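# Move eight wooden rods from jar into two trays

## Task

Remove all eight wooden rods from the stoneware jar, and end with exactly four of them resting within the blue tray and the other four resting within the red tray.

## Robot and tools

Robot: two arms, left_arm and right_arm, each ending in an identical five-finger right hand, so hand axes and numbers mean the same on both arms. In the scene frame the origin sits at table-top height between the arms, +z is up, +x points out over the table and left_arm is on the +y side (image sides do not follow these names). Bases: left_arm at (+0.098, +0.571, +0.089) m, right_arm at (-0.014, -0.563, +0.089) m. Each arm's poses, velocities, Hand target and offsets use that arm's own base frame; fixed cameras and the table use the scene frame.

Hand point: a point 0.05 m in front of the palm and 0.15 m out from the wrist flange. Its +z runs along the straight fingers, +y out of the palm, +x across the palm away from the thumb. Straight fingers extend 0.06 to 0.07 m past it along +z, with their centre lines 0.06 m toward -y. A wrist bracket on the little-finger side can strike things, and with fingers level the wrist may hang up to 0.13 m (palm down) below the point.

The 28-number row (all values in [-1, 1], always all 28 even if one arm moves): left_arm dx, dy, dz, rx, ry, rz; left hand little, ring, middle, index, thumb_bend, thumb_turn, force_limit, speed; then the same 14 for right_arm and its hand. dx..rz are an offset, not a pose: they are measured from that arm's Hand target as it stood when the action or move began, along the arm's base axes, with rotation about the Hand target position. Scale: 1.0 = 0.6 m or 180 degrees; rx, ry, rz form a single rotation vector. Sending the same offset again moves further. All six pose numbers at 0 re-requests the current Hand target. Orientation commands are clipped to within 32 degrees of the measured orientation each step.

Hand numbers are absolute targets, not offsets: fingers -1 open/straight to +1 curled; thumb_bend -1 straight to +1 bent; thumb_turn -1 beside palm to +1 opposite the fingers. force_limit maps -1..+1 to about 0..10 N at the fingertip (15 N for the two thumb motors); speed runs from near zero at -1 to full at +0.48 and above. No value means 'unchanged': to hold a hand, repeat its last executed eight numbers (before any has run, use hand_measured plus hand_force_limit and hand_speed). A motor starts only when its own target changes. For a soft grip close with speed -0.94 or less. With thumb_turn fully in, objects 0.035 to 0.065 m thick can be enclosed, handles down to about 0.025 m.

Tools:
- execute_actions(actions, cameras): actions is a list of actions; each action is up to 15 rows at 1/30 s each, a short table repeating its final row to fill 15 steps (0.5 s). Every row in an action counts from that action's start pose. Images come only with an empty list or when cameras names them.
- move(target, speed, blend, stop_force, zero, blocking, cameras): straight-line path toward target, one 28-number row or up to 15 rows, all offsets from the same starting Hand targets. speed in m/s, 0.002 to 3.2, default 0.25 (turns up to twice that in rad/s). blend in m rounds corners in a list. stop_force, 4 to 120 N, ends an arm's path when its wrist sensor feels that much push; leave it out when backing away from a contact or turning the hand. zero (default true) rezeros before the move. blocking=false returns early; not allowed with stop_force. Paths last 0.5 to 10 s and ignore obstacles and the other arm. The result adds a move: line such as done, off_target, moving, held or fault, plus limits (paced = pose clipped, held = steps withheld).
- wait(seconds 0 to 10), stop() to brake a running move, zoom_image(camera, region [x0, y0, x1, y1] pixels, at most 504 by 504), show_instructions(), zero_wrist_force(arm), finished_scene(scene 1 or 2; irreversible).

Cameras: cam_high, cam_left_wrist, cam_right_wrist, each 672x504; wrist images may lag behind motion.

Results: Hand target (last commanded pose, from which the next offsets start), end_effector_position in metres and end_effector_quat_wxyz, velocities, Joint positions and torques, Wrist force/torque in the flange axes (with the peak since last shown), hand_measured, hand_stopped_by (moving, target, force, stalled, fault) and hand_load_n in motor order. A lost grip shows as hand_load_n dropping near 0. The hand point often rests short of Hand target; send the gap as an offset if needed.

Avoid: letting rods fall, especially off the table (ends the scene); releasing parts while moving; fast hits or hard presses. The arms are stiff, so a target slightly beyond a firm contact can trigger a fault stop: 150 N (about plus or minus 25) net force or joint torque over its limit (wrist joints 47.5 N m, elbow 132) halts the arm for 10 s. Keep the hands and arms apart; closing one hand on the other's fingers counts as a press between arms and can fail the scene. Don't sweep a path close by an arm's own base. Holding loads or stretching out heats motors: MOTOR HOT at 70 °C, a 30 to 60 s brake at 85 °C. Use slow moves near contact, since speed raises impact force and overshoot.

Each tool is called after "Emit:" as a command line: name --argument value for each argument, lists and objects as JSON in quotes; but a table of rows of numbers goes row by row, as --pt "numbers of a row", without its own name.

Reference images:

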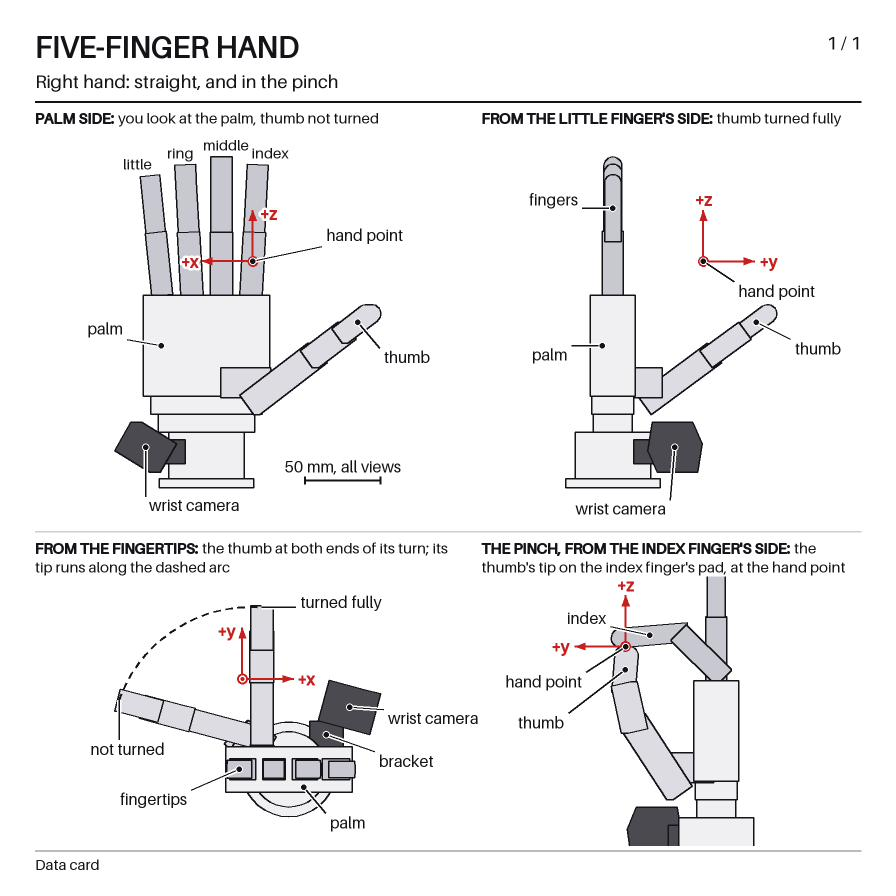

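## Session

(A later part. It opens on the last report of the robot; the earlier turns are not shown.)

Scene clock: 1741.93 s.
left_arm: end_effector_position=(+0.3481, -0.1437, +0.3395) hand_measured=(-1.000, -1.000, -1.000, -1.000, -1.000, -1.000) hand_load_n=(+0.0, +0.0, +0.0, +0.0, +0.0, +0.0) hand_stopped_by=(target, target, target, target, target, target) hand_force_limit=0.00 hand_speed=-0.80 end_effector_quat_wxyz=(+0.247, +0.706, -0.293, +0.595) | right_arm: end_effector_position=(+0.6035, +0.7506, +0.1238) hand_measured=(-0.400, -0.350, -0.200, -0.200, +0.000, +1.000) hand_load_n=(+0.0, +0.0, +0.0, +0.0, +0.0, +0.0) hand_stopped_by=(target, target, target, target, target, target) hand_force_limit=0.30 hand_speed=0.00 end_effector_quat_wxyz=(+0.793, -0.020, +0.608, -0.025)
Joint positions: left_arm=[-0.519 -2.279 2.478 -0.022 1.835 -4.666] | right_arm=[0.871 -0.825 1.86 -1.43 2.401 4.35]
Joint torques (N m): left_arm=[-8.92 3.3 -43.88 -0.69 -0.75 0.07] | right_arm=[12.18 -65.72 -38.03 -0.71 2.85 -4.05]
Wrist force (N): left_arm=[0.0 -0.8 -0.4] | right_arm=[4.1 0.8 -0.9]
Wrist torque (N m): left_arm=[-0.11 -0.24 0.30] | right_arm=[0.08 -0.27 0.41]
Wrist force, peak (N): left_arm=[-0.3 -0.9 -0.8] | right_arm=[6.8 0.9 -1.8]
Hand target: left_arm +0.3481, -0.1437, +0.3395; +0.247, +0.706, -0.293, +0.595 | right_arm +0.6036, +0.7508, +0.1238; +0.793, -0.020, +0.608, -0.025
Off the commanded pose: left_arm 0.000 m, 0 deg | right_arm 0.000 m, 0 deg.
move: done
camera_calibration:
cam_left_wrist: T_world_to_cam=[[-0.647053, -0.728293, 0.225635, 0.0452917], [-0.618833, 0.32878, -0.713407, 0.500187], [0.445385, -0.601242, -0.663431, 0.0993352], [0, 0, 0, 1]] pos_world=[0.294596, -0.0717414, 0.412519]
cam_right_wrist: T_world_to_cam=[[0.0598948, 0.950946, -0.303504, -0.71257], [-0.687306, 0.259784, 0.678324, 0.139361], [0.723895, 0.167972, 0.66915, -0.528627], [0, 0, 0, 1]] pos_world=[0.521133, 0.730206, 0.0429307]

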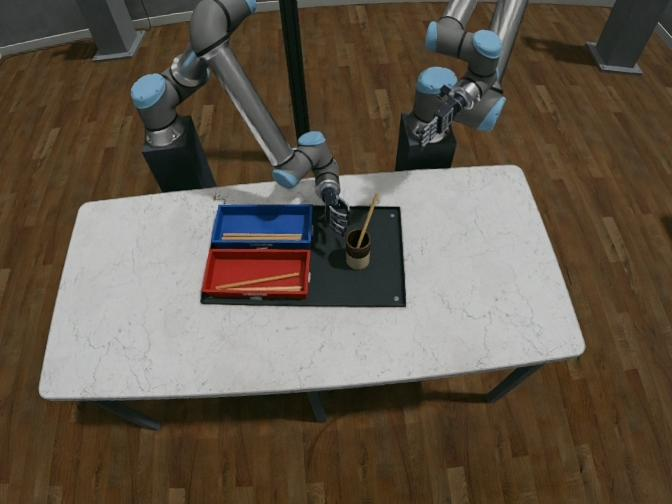

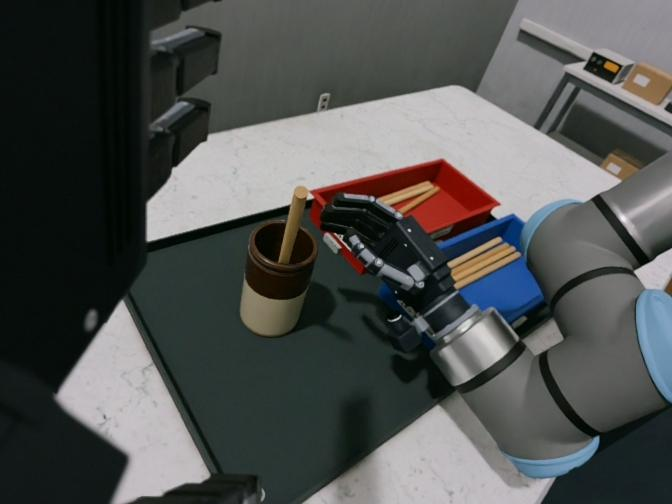

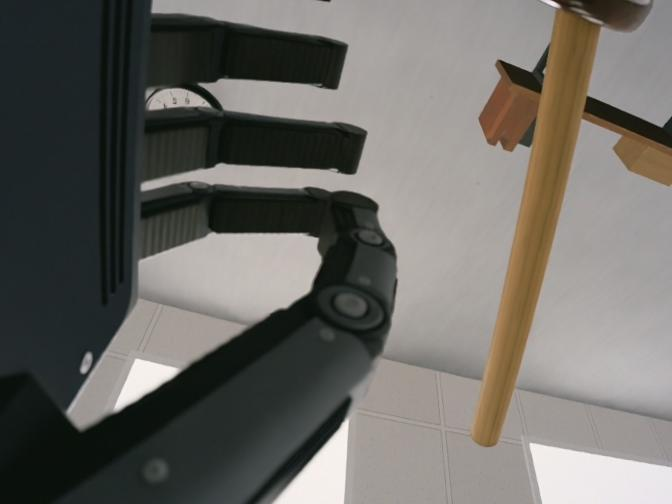

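Emit:
execute_actions --actions '[[[0,0,0,0,0,0,-1,-1,-1,-1,-1,-1,0,-0.8,0.0001,0.0018,-0.0001,-0.0009,0,-0.0002,-0.4,-0.35,-0.2,-0.2,0,1,0.3,0.0],[0,0,0,0,0,0,-1,-1,-1,-1,-1,-1,0,-0.8,0.0005,0.0069,-0.0002,-0.0034,0,-0.0009,-0.4,-0.35,-0.2,-0.2,0,1,0.3,0.0],[0,0,0,0,0,0,-1,-1,-1,-1,-1,-1,0,-0.8,0.0011,0.0146,-0.0005,-0.0073,0,-0.0019,-0.4,-0.35,-0.2,-0.2,0,1,0.3,0.0],[0,0,0,0,0,0,-1,-1,-1,-1,-1,-1,0,-0.8,0.0018,0.0245,-0.0009,-0.0121,0,-0.0033,-0.4,-0.35,-0.2,-0.2,0,1,0.3,0.0],[0,0,0,0,0,0,-1,-1,-1,-1,-1,-1,0,-0.8,0.0026,0.0357,-0.0013,-0.0177,0,-0.0048,-0.4,-0.35,-0.2,-0.2,0,1,0.3,0.0],[0,0,0,0,0,0,-1,-1,-1,-1,-1,-1,0,-0.8,0.0035,0.0479,-0.0017,-0.0238,0,-0.0064,-0.4,-0.35,-0.2,-0.2,0,1,0.3,0.0],[0,0,0,0,0,0,-1,-1,-1,-1,-1,-1,0,-0.8,0.0045,0.0604,-0.0021,-0.0299,0,-0.008,-0.4,-0.35,-0.2,-0.2,0,1,0.3,0.0],[0,0,0,0,0,0,-1,-1,-1,-1,-1,-1,0,-0.8,0.0054,0.0726,-0.0025,-0.036,0,-0.0096,-0.4,-0.35,-0.2,-0.2,0,1,0.3,0.0],[0,0,0,0,0,0,-1,-1,-1,-1,-1,-1,0,-0.8,0.0062,0.0838,-0.0029,-0.0416,0,-0.0111,-0.4,-0.35,-0.2,-0.2,0,1,0.3,0.0],[0,0,0,0,0,0,-1,-1,-1,-1,-1,-1,0,-0.8,0.0069,0.0937,-0.0033,-0.0464,0,-0.0125,-0.4,-0.35,-0.2,-0.2,0,1,0.3,0.0],[0,0,0,0,0,0,-1,-1,-1,-1,-1,-1,0,-0.8,0.0075,0.1014,-0.0036,-0.0503,0,-0.0135,-0.4,-0.35,-0.2,-0.2,0,1,0.3,0.0],[0,0,0,0,0,0,-1,-1,-1,-1,-1,-1,0,-0.8,0.0079,0.1065,-0.0037,-0.0528,0,-0.0142,-0.4,-0.35,-0.2,-0.2,0,1,0.3,0.0],[0,0,0,0,0,0,-1,-1,-1,-1,-1,-1,0,-0.8,0.008,0.1083,-0.0038,-0.0537,0,-0.0144,-0.4,-0.35,-0.2,-0.2,0,1,0.3,0.0]],[[0,0,0,0,0,0,-1,-1,-1,-1,-1,-1,0,-0.8,0,0,0,0,0,0,-0.4,-0.35,-0.2,-0.2,0,1,0.3,0.0],[0,0,0,0,0,0,-1,-1,-1,-1,-1,-1,0,-0.8,0,0,0,0,0,0,-0.4,-0.35,-0.2,-0.2,0,1,0.3,0.0],[0,0,0,0,0,0,-1,-1,-1,-1,-1,-1,0,-0.8,0,0,0,0,0,0,-0.4,-0.35,-0.2,-0.2,0,1,0.3,0.0],[0,0,0,0,0,0,-1,-1,-1,-1,-1,-1,0,-0.8,0,0,0,0,0,0,-0.4,-0.35,-0.2,-0.2,0,1,0.3,0.0],[0,0,0,0,0,0,-1,-1,-1,-1,-1,-1,0,-0.8,0,0,0,0,0,0,-0.35,-0.25,0.6,0.6,0,1,0.35,-0.35]]]' --cameras '["cam_right_wrist", "cam_left_wrist"]'

Emit:
zoom_image --camera "cam_right_wrist" --region '[250, 0, 550, 300]'

Scene clock: 1829.60 s.
left_arm: end_effector_position=(+0.3481, -0.1437, +0.3395) hand_measured=(-1.000, -1.000, -1.000, -1.000, -1.000, -1.000) hand_load_n=(+0.0, +0.0, +0.0, +0.0, +0.0, +0.5) hand_stopped_by=(target, target, target, target, target, target) hand_force_limit=0.00 hand_speed=-0.80 end_effector_quat_wxyz=(+0.247, +0.706, -0.293, +0.595) | right_arm: end_effector_position=(+0.6084, +0.8157, +0.1215) hand_measured=(-0.350, -0.250, +0.060, +0.092, +0.000, +1.000) hand_load_n=(+0.0, +0.0, +11.5, +7.5, +2.0, +1.0) hand_stopped_by=(target, target, force, force, target, target) hand_force_limit=0.35 hand_speed=-0.35 end_effector_quat_wxyz=(+0.788, -0.073, +0.604, -0.094)
Joint positions: left_arm=[-0.519 -2.279 2.478 -0.022 1.835 -4.666] | right_arm=[0.918 -0.785 1.742 -1.373 2.445 4.147]
Joint torques (N m): left_arm=[-7.3 2.55 -44.73 -0.77 -0.79 0] | right_arm=[13.86 -66.11 -36.98 0.73 2.88 -4.32]
Wrist force (N): left_arm=[-0.1 -0.6 -0.4] | right_arm=[-0.3 0.0 1.9]
Wrist torque (N m): left_arm=[-0.08 -0.21 0.30] | right_arm=[0.11 -0.45 0.45]
Wrist force, peak (N): left_arm=[-0.1 -0.9 -0.8] | right_arm=[4.5 1.0 -1.1]
Hand target: left_arm +0.3481, -0.1437, +0.3395; +0.247, +0.706, -0.293, +0.595 | right_arm +0.6084, +0.8158, +0.1215; +0.788, -0.073, +0.604, -0.094
Off the commanded pose: left_arm 0.000 m, 0 deg | right_arm 0.000 m, 0 deg.
Step readings (end_effector_position of left_arm | right_arm):
0: (+0.3481, -0.1437, +0.3395) | (+0.6036, +0.7508, +0.1238)
1: (+0.3481, -0.1437, +0.3395) | (+0.6036, +0.7508, +0.1238)
2: (+0.3481, -0.1437, +0.3395) | (+0.6036, +0.7508, +0.1238)
4: (+0.3481, -0.1437, +0.3395) | (+0.6037, +0.7525, +0.1237)
8: (+0.3481, -0.1437, +0.3395) | (+0.6042, +0.7653, +0.1233)
15: (+0.3481, -0.1437, +0.3395) | (+0.6063, +0.8034, +0.1223)
16: (+0.3481, -0.1437, +0.3395) | (+0.6067, +0.8064, +0.1222)
17: (+0.3481, -0.1437, +0.3395) | (+0.6070, +0.8087, +0.1221)
19: (+0.3481, -0.1437, +0.3395) | (+0.6075, +0.8117, +0.1218)
23: (+0.3481, -0.1437, +0.3395) | (+0.6081, +0.8146, +0.1216)
30: (+0.3481, -0.1437, +0.3395) | (+0.6084, +0.8156, +0.1216)
camera_calibration:
cam_left_wrist: T_world_to_cam=[[-0.647053, -0.728293, 0.225635, 0.0452917], [-0.618833, 0.32878, -0.713407, 0.500187], [0.445385, -0.601242, -0.663431, 0.0993352], [0, 0, 0, 1]] pos_world=[0.294596, -0.0717414, 0.412519]
cam_right_wrist: T_world_to_cam=[[0.101489, 0.88291, -0.458443, -0.726406], [-0.672361, 0.400518, 0.622507, 0.0102621], [0.733233, 0.245062, 0.634283, -0.605957], [0, 0, 0, 1]] pos_world=[0.52493, 0.785738, 0.044944]
Images, in order (width x height): cam_left_wrist 672x504, cam_right_wrist 672x504.

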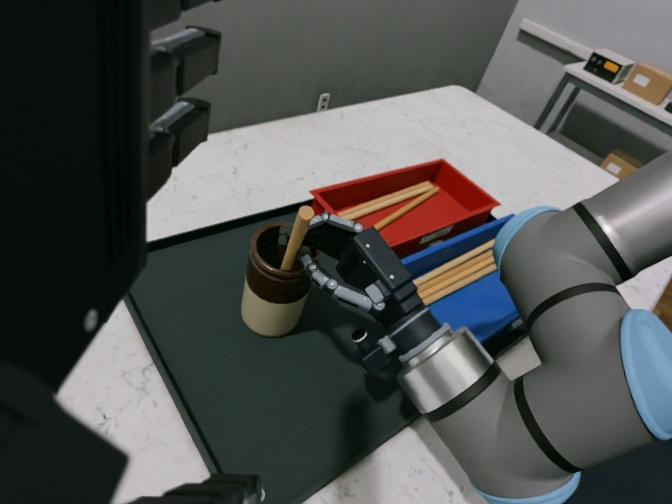

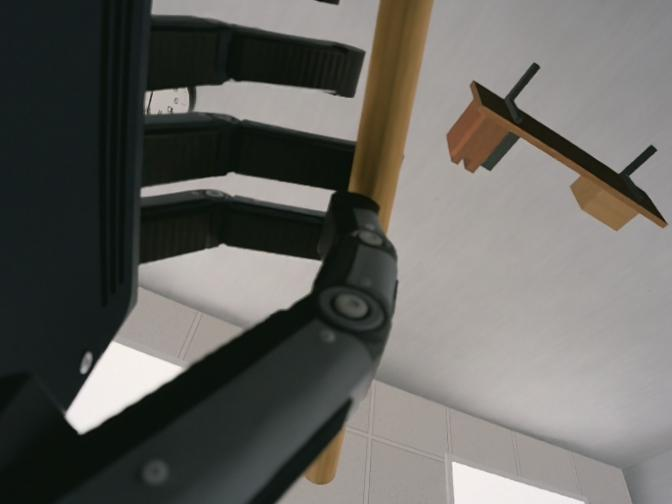

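Scaled by 1.680.

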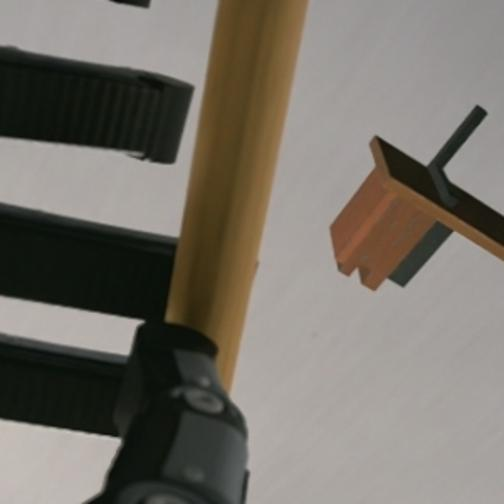

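Emit:
execute_actions --actions '[[[0,0,0,0,0,0,-1,-1,-1,-1,-1,-1,0,-0.8,0,0,0.0032,0,0,0,-0.35,-0.25,0.6,0.6,0,1,0.35,-0.35],[0,0,0,0,0,0,-1,-1,-1,-1,-1,-1,0,-0.8,0,0,0.0121,0,0,0,-0.35,-0.25,0.6,0.6,0,1,0.35,-0.35],[0,0,0,0,0,0,-1,-1,-1,-1,-1,-1,0,-0.8,0,0,0.026,0,0,0,-0.35,-0.25,0.6,0.6,0,1,0.35,-0.35],[0,0,0,0,0,0,-1,-1,-1,-1,-1,-1,0,-0.8,0,0,0.0439,0,0,0,-0.35,-0.25,0.6,0.6,0,1,0.35,-0.35],[0,0,0,0,0,0,-1,-1,-1,-1,-1,-1,0,-0.8,0,0,0.0648,0,0,0,-0.35,-0.25,0.6,0.6,0,1,0.35,-0.35],[0,0,0,0,0,0,-1,-1,-1,-1,-1,-1,0,-0.8,0,0,0.088,0,0,0,-0.35,-0.25,0.6,0.6,0,1,0.35,-0.35],[0,0,0,0,0,0,-1,-1,-1,-1,-1,-1,0,-0.8,0,0,0.1125,0,0,0,-0.35,-0.25,0.6,0.6,0,1,0.35,-0.35],[0,0,0,0,0,0,-1,-1,-1,-1,-1,-1,0,-0.8,0,0,0.1375,0,0,0,-0.35,-0.25,0.6,0.6,0,1,0.35,-0.35],[0,0,0,0,0,0,-1,-1,-1,-1,-1,-1,0,-0.8,0,0,0.162,0,0,0,-0.35,-0.25,0.6,0.6,0,1,0.35,-0.35],[0,0,0,0,0,0,-1,-1,-1,-1,-1,-1,0,-0.8,0,0,0.1852,0,0,0,-0.35,-0.25,0.6,0.6,0,1,0.35,-0.35],[0,0,0,0,0,0,-1,-1,-1,-1,-1,-1,0,-0.8,0,0,0.2062,0,0,0,-0.35,-0.25,0.6,0.6,0,1,0.35,-0.35],[0,0,0,0,0,0,-1,-1,-1,-1,-1,-1,0,-0.8,0,0,0.224,0,0,0,-0.35,-0.25,0.6,0.6,0,1,0.35,-0.35],[0,0,0,0,0,0,-1,-1,-1,-1,-1,-1,0,-0.8,0,0,0.2379,0,0,0,-0.35,-0.25,0.6,0.6,0,1,0.35,-0.35],[0,0,0,0,0,0,-1,-1,-1,-1,-1,-1,0,-0.8,0,0,0.2468,0,0,0,-0.35,-0.25,0.6,0.6,0,1,0.35,-0.35],[0,0,0,0,0,0,-1,-1,-1,-1,-1,-1,0,-0.8,0,0,0.25,0,0,0,-0.35,-0.25,0.6,0.6,0,1,0.35,-0.35]],[[0,0,0,0,0,0,-1,-1,-1,-1,-1,-1,0,-0.8,0.0001,-0.0006,0,-0.0005,0.0003,0.0001,-0.35,-0.25,0.6,0.6,0,1,0.35,-0.35],[0,0,0,0,0,0,-1,-1,-1,-1,-1,-1,0,-0.8,0.0005,-0.0023,0,-0.0019,0.0014,0.0003,-0.35,-0.25,0.6,0.6,0,1,0.35,-0.35],[0,0,0,0,0,0,-1,-1,-1,-1,-1,-1,0,-0.8,0.0011,-0.0051,0,-0.0043,0.0031,0.0007,-0.35,-0.25,0.6,0.6,0,1,0.35,-0.35],[0,0,0,0,0,0,-1,-1,-1,-1,-1,-1,0,-0.8,0.002,-0.0091,0,-0.0077,0.0056,0.0012,-0.35,-0.25,0.6,0.6,0,1,0.35,-0.35],[0,0,0,0,0,0,-1,-1,-1,-1,-1,-1,0,-0.8,0.0031,-0.0142,0,-0.012,0.0087,0.0019,-0.35,-0.25,0.6,0.6,0,1,0.35,-0.35],[0,0,0,0,0,0,-1,-1,-1,-1,-1,-1,0,-0.8,0.0045,-0.0204,0,-0.0173,0.0126,0.0027,-0.35,-0.25,0.6,0.6,0,1,0.35,-0.35],[0,0,0,0,0,0,-1,-1,-1,-1,-1,-1,0,-0.8,0.0062,-0.0278,0,-0.0235,0.0171,0.0037,-0.35,-0.25,0.6,0.6,0,1,0.35,-0.35],[0,0,0,0,0,0,-1,-1,-1,-1,-1,-1,0,-0.8,0.008,-0.0363,0,-0.0307,0.0223,0.0048,-0.35,-0.25,0.6,0.6,0,1,0.35,-0.35],[0,0,0,0,0,0,-1,-1,-1,-1,-1,-1,0,-0.8,0.0102,-0.0459,0,-0.0388,0.0283,0.006,-0.35,-0.25,0.6,0.6,0,1,0.35,-0.35],[0,0,0,0,0,0,-1,-1,-1,-1,-1,-1,0,-0.8,0.0126,-0.0567,0,-0.048,0.0349,0.0075,-0.35,-0.25,0.6,0.6,0,1,0.35,-0.35],[0,0,0,0,0,0,-1,-1,-1,-1,-1,-1,0,-0.8,0.0152,-0.0686,0,-0.058,0.0422,0.009,-0.35,-0.25,0.6,0.6,0,1,0.35,-0.35],[0,0,0,0,0,0,-1,-1,-1,-1,-1,-1,0,-0.8,0.0181,-0.0816,0,-0.0691,0.0502,0.0108,-0.35,-0.25,0.6,0.6,0,1,0.35,-0.35],[0,0,0,0,0,0,-1,-1,-1,-1,-1,-1,0,-0.8,0.0213,-0.0958,0,-0.081,0.059,0.0126,-0.35,-0.25,0.6,0.6,0,1,0.35,-0.35],[0,0,0,0,0,0,-1,-1,-1,-1,-1,-1,0,-0.8,0.0247,-0.1111,0,-0.094,0.0684,0.0146,-0.35,-0.25,0.6,0.6,0,1,0.35,-0.35],[0,0,0,0,0,0,-1,-1,-1,-1,-1,-1,0,-0.8,0.0283,-0.1275,0,-0.1079,0.0785,0.0168,-0.35,-0.25,0.6,0.6,0,1,0.35,-0.35]],[[0,0,0,0,0,0,-1,-1,-1,-1,-1,-1,0,-0.8,0.0039,-0.017,-0.0009,-0.0144,0.0105,0.0022,-0.35,-0.25,0.6,0.6,0,1,0.35,-0.35],[0,0,0,0,0,0,-1,-1,-1,-1,-1,-1,0,-0.8,0.0078,-0.034,-0.0036,-0.0288,0.0209,0.0045,-0.35,-0.25,0.6,0.6,0,1,0.35,-0.35],[0,0,0,0,0,0,-1,-1,-1,-1,-1,-1,0,-0.8,0.0117,-0.051,-0.008,-0.0432,0.0314,0.0067,-0.35,-0.25,0.6,0.6,0,1,0.35,-0.35],[0,0,0,0,0,0,-1,-1,-1,-1,-1,-1,0,-0.8,0.0155,-0.068,-0.0142,-0.0575,0.0418,0.009,-0.35,-0.25,0.6,0.6,0,1,0.35,-0.35],[0,0,0,0,0,0,-1,-1,-1,-1,-1,-1,0,-0.8,0.0194,-0.085,-0.0222,-0.0719,0.0523,0.0112,-0.35,-0.25,0.6,0.6,0,1,0.35,-0.35],[0,0,0,0,0,0,-1,-1,-1,-1,-1,-1,0,-0.8,0.0233,-0.102,-0.032,-0.0863,0.0628,0.0135,-0.35,-0.25,0.6,0.6,0,1,0.35,-0.35],[0,0,0,0,0,0,-1,-1,-1,-1,-1,-1,0,-0.8,0.0272,-0.119,-0.0436,-0.1007,0.0732,0.0157,-0.35,-0.25,0.6,0.6,0,1,0.35,-0.35],[0,0,0,0,0,0,-1,-1,-1,-1,-1,-1,0,-0.8,0.0311,-0.136,-0.0569,-0.1151,0.0837,0.018,-0.35,-0.25,0.6,0.6,0,1,0.35,-0.35],[0,0,0,0,0,0,-1,-1,-1,-1,-1,-1,0,-0.8,0.035,-0.153,-0.072,-0.1295,0.0941,0.0202,-0.35,-0.25,0.6,0.6,0,1,0.35,-0.35],[0,0,0,0,0,0,-1,-1,-1,-1,-1,-1,0,-0.8,0.0389,-0.17,-0.0889,-0.1439,0.1046,0.0225,-0.35,-0.25,0.6,0.6,0,1,0.35,-0.35],[0,0,0,0,0,0,-1,-1,-1,-1,-1,-1,0,-0.8,0.0428,-0.187,-0.1076,-0.1583,0.1151,0.0247,-0.35,-0.25,0.6,0.6,0,1,0.35,-0.35],[0,0,0,0,0,0,-1,-1,-1,-1,-1,-1,0,-0.8,0.0466,-0.204,-0.128,-0.1726,0.1255,0.027,-0.35,-0.25,0.6,0.6,0,1,0.35,-0.35],[0,0,0,0,0,0,-1,-1,-1,-1,-1,-1,0,-0.8,0.0505,-0.221,-0.1502,-0.187,0.136,0.0292,-0.35,-0.25,0.6,0.6,0,1,0.35,-0.35],[0,0,0,0,0,0,-1,-1,-1,-1,-1,-1,0,-0.8,0.0544,-0.238,-0.1742,-0.2014,0.1464,0.0315,-0.35,-0.25,0.6,0.6,0,1,0.35,-0.35],[0,0,0,0,0,0,-1,-1,-1,-1,-1,-1,0,-0.8,0.0583,-0.255,-0.2,-0.2158,0.1569,0.0337,-0.35,-0.25,0.6,0.6,0,1,0.35,-0.35]],[[0,0,0,0,0,0,-1,-1,-1,-1,-1,-1,0,-0.8,0.0037,-0.0164,-0.025,-0.0139,0.0101,0.0022,-0.35,-0.25,0.6,0.6,0,1,0.35,-0.35],[0,0,0,0,0,0,-1,-1,-1,-1,-1,-1,0,-0.8,0.0071,-0.0317,-0.0483,-0.0269,0.0195,0.0042,-0.35,-0.25,0.6,0.6,0,1,0.35,-0.35],[0,0,0,0,0,0,-1,-1,-1,-1,-1,-1,0,-0.8,0.0103,-0.0458,-0.0699,-0.0388,0.0283,0.006,-0.35,-0.25,0.6,0.6,0,1,0.35,-0.35],[0,0,0,0,0,0,-1,-1,-1,-1,-1,-1,0,-0.8,0.0132,-0.0588,-0.0898,-0.0499,0.0363,0.0078,-0.35,-0.25,0.6,0.6,0,1,0.35,-0.35],[0,0,0,0,0,0,-1,-1,-1,-1,-1,-1,0,-0.8,0.0158,-0.0707,-0.1079,-0.0599,0.0436,0.0093,-0.35,-0.25,0.6,0.6,0,1,0.35,-0.35],[0,0,0,0,0,0,-1,-1,-1,-1,-1,-1,0,-0.8,0.0182,-0.0814,-0.1243,-0.0691,0.0502,0.0108,-0.35,-0.25,0.6,0.6,0,1,0.35,-0.35],[0,0,0,0,0,0,-1,-1,-1,-1,-1,-1,0,-0.8,0.0204,-0.091,-0.139,-0.0772,0.0562,0.012,-0.35,-0.25,0.6,0.6,0,1,0.35,-0.35],[0,0,0,0,0,0,-1,-1,-1,-1,-1,-1,0,-0.8,0.0223,-0.0995,-0.1519,-0.0844,0.0614,0.0131,-0.35,-0.25,0.6,0.6,0,1,0.35,-0.35],[0,0,0,0,0,0,-1,-1,-1,-1,-1,-1,0,-0.8,0.0239,-0.1068,-0.1631,-0.0906,0.0659,0.0141,-0.35,-0.25,0.6,0.6,0,1,0.35,-0.35],[0,0,0,0,0,0,-1,-1,-1,-1,-1,-1,0,-0.8,0.0253,-0.1131,-0.1726,-0.0959,0.0698,0.0149,-0.35,-0.25,0.6,0.6,0,1,0.35,-0.35],[0,0,0,0,0,0,-1,-1,-1,-1,-1,-1,0,-0.8,0.0265,-0.1182,-0.1804,-0.1002,0.0729,0.0156,-0.35,-0.25,0.6,0.6,0,1,0.35,-0.35],[0,0,0,0,0,0,-1,-1,-1,-1,-1,-1,0,-0.8,0.0274,-0.1221,-0.1864,-0.1036,0.0754,0.0161,-0.35,-0.25,0.6,0.6,0,1,0.35,-0.35],[0,0,0,0,0,0,-1,-1,-1,-1,-1,-1,0,-0.8,0.028,-0.1249,-0.1907,-0.106,0.0771,0.0165,-0.35,-0.25,0.6,0.6,0,1,0.35,-0.35],[0,0,0,0,0,0,-1,-1,-1,-1,-1,-1,0,-0.8,0.0284,-0.1266,-0.1933,-0.1074,0.0782,0.0167,-0.35,-0.25,0.6,0.6,0,1,0.35,-0.35],[0,0,0,0,0,0,-1,-1,-1,-1,-1,-1,0,-0.8,0.0285,-0.1272,-0.1942,-0.1079,0.0785,0.0168,-0.35,-0.25,0.6,0.6,0,1,0.35,-0.35]],[[0,0,0,0,0,0,-1,-1,-1,-1,-1,-1,0,-0.8,0,0,-0.0029,0,0,0,-0.35,-0.25,0.6,0.6,0,1,0.35,-0.35],[0,0,0,0,0,0,-1,-1,-1,-1,-1,-1,0,-0.8,0,0,-0.0109,0,0,0,-0.35,-0.25,0.6,0.6,0,1,0.35,-0.35],[0,0,0,0,0,0,-1,-1,-1,-1,-1,-1,0,-0.8,0,0,-0.0229,0,0,0,-0.35,-0.25,0.6,0.6,0,1,0.35,-0.35],[0,0,0,0,0,0,-1,-1,-1,-1,-1,-1,0,-0.8,0,0,-0.038,0,0,0,-0.35,-0.25,0.6,0.6,0,1,0.35,-0.35],[0,0,0,0,0,0,-1,-1,-1,-1,-1,-1,0,-0.8,0,0,-0.0553,0,0,0,-0.35,-0.25,0.6,0.6,0,1,0.35,-0.35],[0,0,0,0,0,0,-1,-1,-1,-1,-1,-1,0,-0.8,0,0,-0.0734,0,0,0,-0.35,-0.25,0.6,0.6,0,1,0.35,-0.35],[0,0,0,0,0,0,-1,-1,-1,-1,-1,-1,0,-0.8,0,0,-0.0914,0,0,0,-0.35,-0.25,0.6,0.6,0,1,0.35,-0.35],[0,0,0,0,0,0,-1,-1,-1,-1,-1,-1,0,-0.8,0,0,-0.1087,0,0,0,-0.35,-0.25,0.6,0.6,0,1,0.35,-0.35],[0,0,0,0,0,0,-1,-1,-1,-1,-1,-1,0,-0.8,0,0,-0.1238,0,0,0,-0.35,-0.25,0.6,0.6,0,1,0.35,-0.35],[0,0,0,0,0,0,-1,-1,-1,-1,-1,-1,0,-0.8,0,0,-0.1358,0,0,0,-0.35,-0.25,0.6,0.6,0,1,0.35,-0.35],[0,0,0,0,0,0,-1,-1,-1,-1,-1,-1,0,-0.8,0,0,-0.1438,0,0,0,-0.35,-0.25,0.6,0.6,0,1,0.35,-0.35],[0,0,0,0,0,0,-1,-1,-1,-1,-1,-1,0,-0.8,0,0,-0.1467,0,0,0,-0.35,-0.25,0.6,0.6,0,1,0.35,-0.35]],[[0,0,0,0,0,0,-1,-1,-1,-1,-1,-1,0,-0.8,0,0,0,0,0,0,-0.35,-0.25,0.6,0.6,0,1,0.35,-0.35],[0,0,0,0,0,0,-1,-1,-1,-1,-1,-1,0,-0.8,0,0,0,0,0,0,-0.35,-0.25,0.6,0.6,0,1,0.35,-0.35],[0,0,0,0,0,0,-1,-1,-1,-1,-1,-1,0,-0.8,0,0,0,0,0,0,-0.35,-0.25,0.6,0.6,0,1,0.35,-0.35],[0,0,0,0,0,0,-1,-1,-1,-1,-1,-1,0,-0.8,0,0,0,0,0,0,-0.35,-0.25,0.6,0.6,0,1,0.35,-0.35],[0,0,0,0,0,0,-1,-1,-1,-1,-1,-1,0,-0.8,0,0,0,0,0,0,-0.4,-0.35,-0.25,-0.25,0,1,0.3,0.0]]]' --cameras '["all"]'

Scene clock: 1962.97 s.
left_arm: end_effector_position=(+0.3481, -0.1437, +0.3395) hand_measured=(-1.000, -1.000, -1.000, -1.000, -1.000, -1.000) hand_load_n=(+0.0, +0.0, +0.0, +0.0, +0.0, +0.0) hand_stopped_by=(target, target, target, target, target, target) hand_force_limit=0.00 hand_speed=-0.80 end_effector_quat_wxyz=(+0.247, +0.706, -0.293, +0.595) | right_arm: end_effector_position=(+0.6774, +0.5099, -0.0530) hand_measured=(-0.400, -0.350, -0.250, -0.250, +0.000, +1.000) hand_load_n=(-0.5, +0.0, +0.0, +0.0, +0.0, +0.0) hand_stopped_by=(target, target, target, target, target, target) hand_force_limit=0.30 hand_speed=0.00 end_effector_quat_wxyz=(+0.224, -0.619, +0.682, -0.320)
Joint positions: left_arm=[-0.519 -2.279 2.478 -0.022 1.835 -4.666] | right_arm=[0.541 -0.856 1.615 0.169 2.091 3.602]
Joint torques (N m): no reading
Wrist force (N): left_arm=[0.0 -0.7 -0.5] | right_arm=[2.7 1.6 0.6]
Wrist torque (N m): left_arm=[-0.08 -0.22 0.30] | right_arm=[0.01 -0.38 0.39]
Wrist force, peak (N): left_arm=[0.0 -1.1 -0.7] | right_arm=[6.7 1.0 -0.8]
Step readings (end_effector_position of left_arm | right_arm; steps 1 to 15: 1st action; 16 to 30: 2nd action; 31 to 45: 3rd action; 46 to 60: 4th action; 61 to 75: 5th action; 76 to 88: 6th action):
0: (+0.3481, -0.1437, +0.3395) | (+0.6084, +0.8158, +0.1215)
1: (+0.3481, -0.1437, +0.3395) | (+0.6084, +0.8158, +0.1215)
2: (+0.3481, -0.1437, +0.3395) | (+0.6084, +0.8158, +0.1216)
4: (+0.3481, -0.1437, +0.3395) | (+0.6084, +0.8158, +0.1243)
8: (+0.3481, -0.1437, +0.3395) | (+0.6085, +0.8159, +0.1475)
15: (+0.3481, -0.1437, +0.3395) | (+0.6084, +0.8158, +0.2319)
16: (+0.3481, -0.1437, +0.3395) | (+0.6084, +0.8157, +0.2413)
17: (+0.3481, -0.1437, +0.3395) | (+0.6083, +0.8157, +0.2488)
19: (+0.3481, -0.1437, +0.3395) | (+0.6083, +0.8152, +0.2589)
23: (+0.3481, -0.1437, +0.3395) | (+0.6097, +0.8094, +0.2685)
30: (+0.3481, -0.1437, +0.3395) | (+0.6164, +0.7768, +0.2726)
31: (+0.3481, -0.1437, +0.3395) | (+0.6178, +0.7699, +0.2729)
32: (+0.3481, -0.1437, +0.3395) | (+0.6193, +0.7624, +0.2732)
34: (+0.3481, -0.1437, +0.3395) | (+0.6230, +0.7438, +0.2734)
38: (+0.3481, -0.1437, +0.3395) | (+0.6303, +0.7074, +0.2670)
45: (+0.3481, -0.1437, +0.3395) | (+0.6453, +0.6353, +0.2167)
46: (+0.3481, -0.1437, +0.3395) | (+0.6473, +0.6255, +0.2060)
47: (+0.3481, -0.1437, +0.3395) | (+0.6493, +0.6156, +0.1944)
49: (+0.3481, -0.1437, +0.3395) | (+0.6532, +0.5962, +0.1697)
53: (+0.3481, -0.1437, +0.3395) | (+0.6611, +0.5593, +0.1181)
60: (+0.3481, -0.1437, +0.3395) | (+0.6720, +0.5207, +0.0559)
61: (+0.3481, -0.1437, +0.3395) | (+0.6731, +0.5179, +0.0510)
62: (+0.3481, -0.1437, +0.3395) | (+0.6740, +0.5158, +0.0470)
64: (+0.3481, -0.1437, +0.3395) | (+0.6754, +0.5129, +0.0387)
68: (+0.3481, -0.1437, +0.3395) | (+0.6762, +0.5105, +0.0147)
75: (+0.3481, -0.1437, +0.3395) | (+0.6760, +0.5092, -0.0396)
76: (+0.3481, -0.1437, +0.3395) | (+0.6762, +0.5093, -0.0429)
77: (+0.3481, -0.1437, +0.3395) | (+0.6764, +0.5094, -0.0455)
79: (+0.3481, -0.1437, +0.3395) | (+0.6767, +0.5095, -0.0489)
83: (+0.3481, -0.1437, +0.3395) | (+0.6771, +0.5097, -0.0519)
88: (+0.3481, -0.1437, +0.3395) | (+0.6774, +0.5099, -0.0528)
camera_calibration:
cam_left_wrist: T_world_to_cam=[[-0.647053, -0.728293, 0.225635, 0.0452917], [-0.618833, 0.32878, -0.713407, 0.500187], [0.445385, -0.601242, -0.663431, 0.0993352], [0, 0, 0, 1]] pos_world=[0.294596, -0.0717414, 0.412519]
cam_right_wrist: T_world_to_cam=[[-0.725295, -0.211878, -0.655023, 0.564442], [-0.373285, 0.920488, 0.115584, -0.206777], [0.578451, 0.328343, -0.746716, -0.481697], [0, 0, 0, 1]] pos_world=[0.610838, 0.46809, 0.0339319]
The task's run has ended: the actions for this scene are used up. This ends this scene only. If you have not yet called finished_scene for this scene, call it to go on to the next scene.

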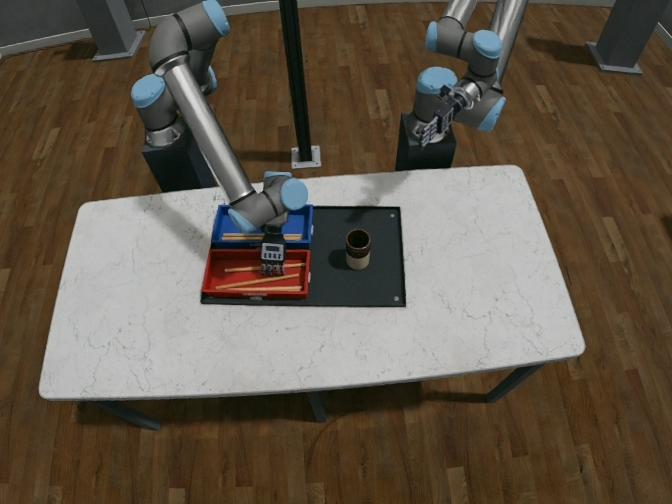

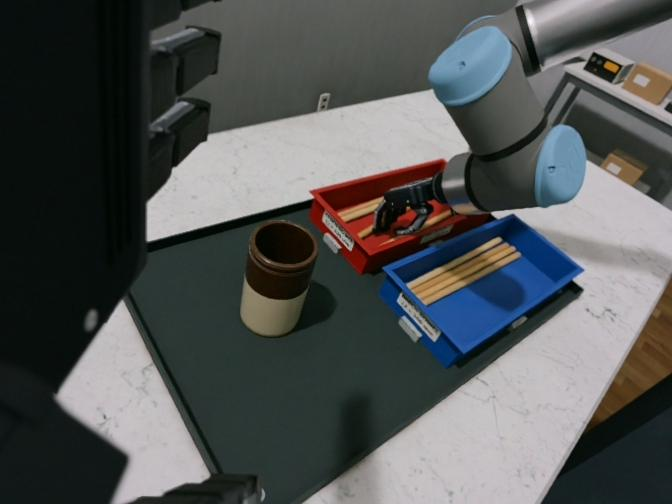

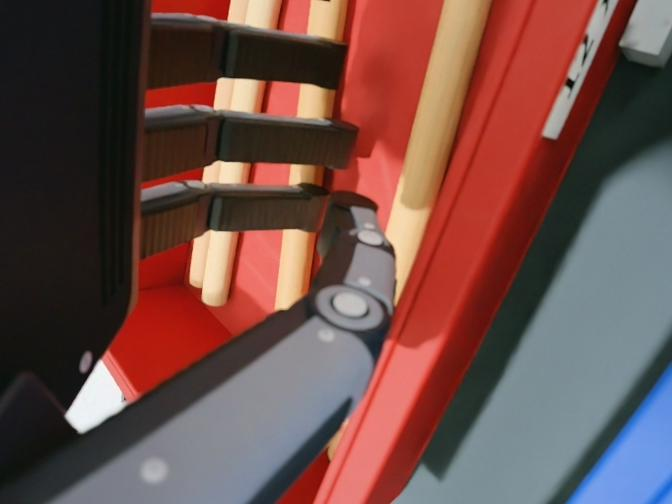

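Emit:
finished_scene --scene 1

The scene is finished: the task was done.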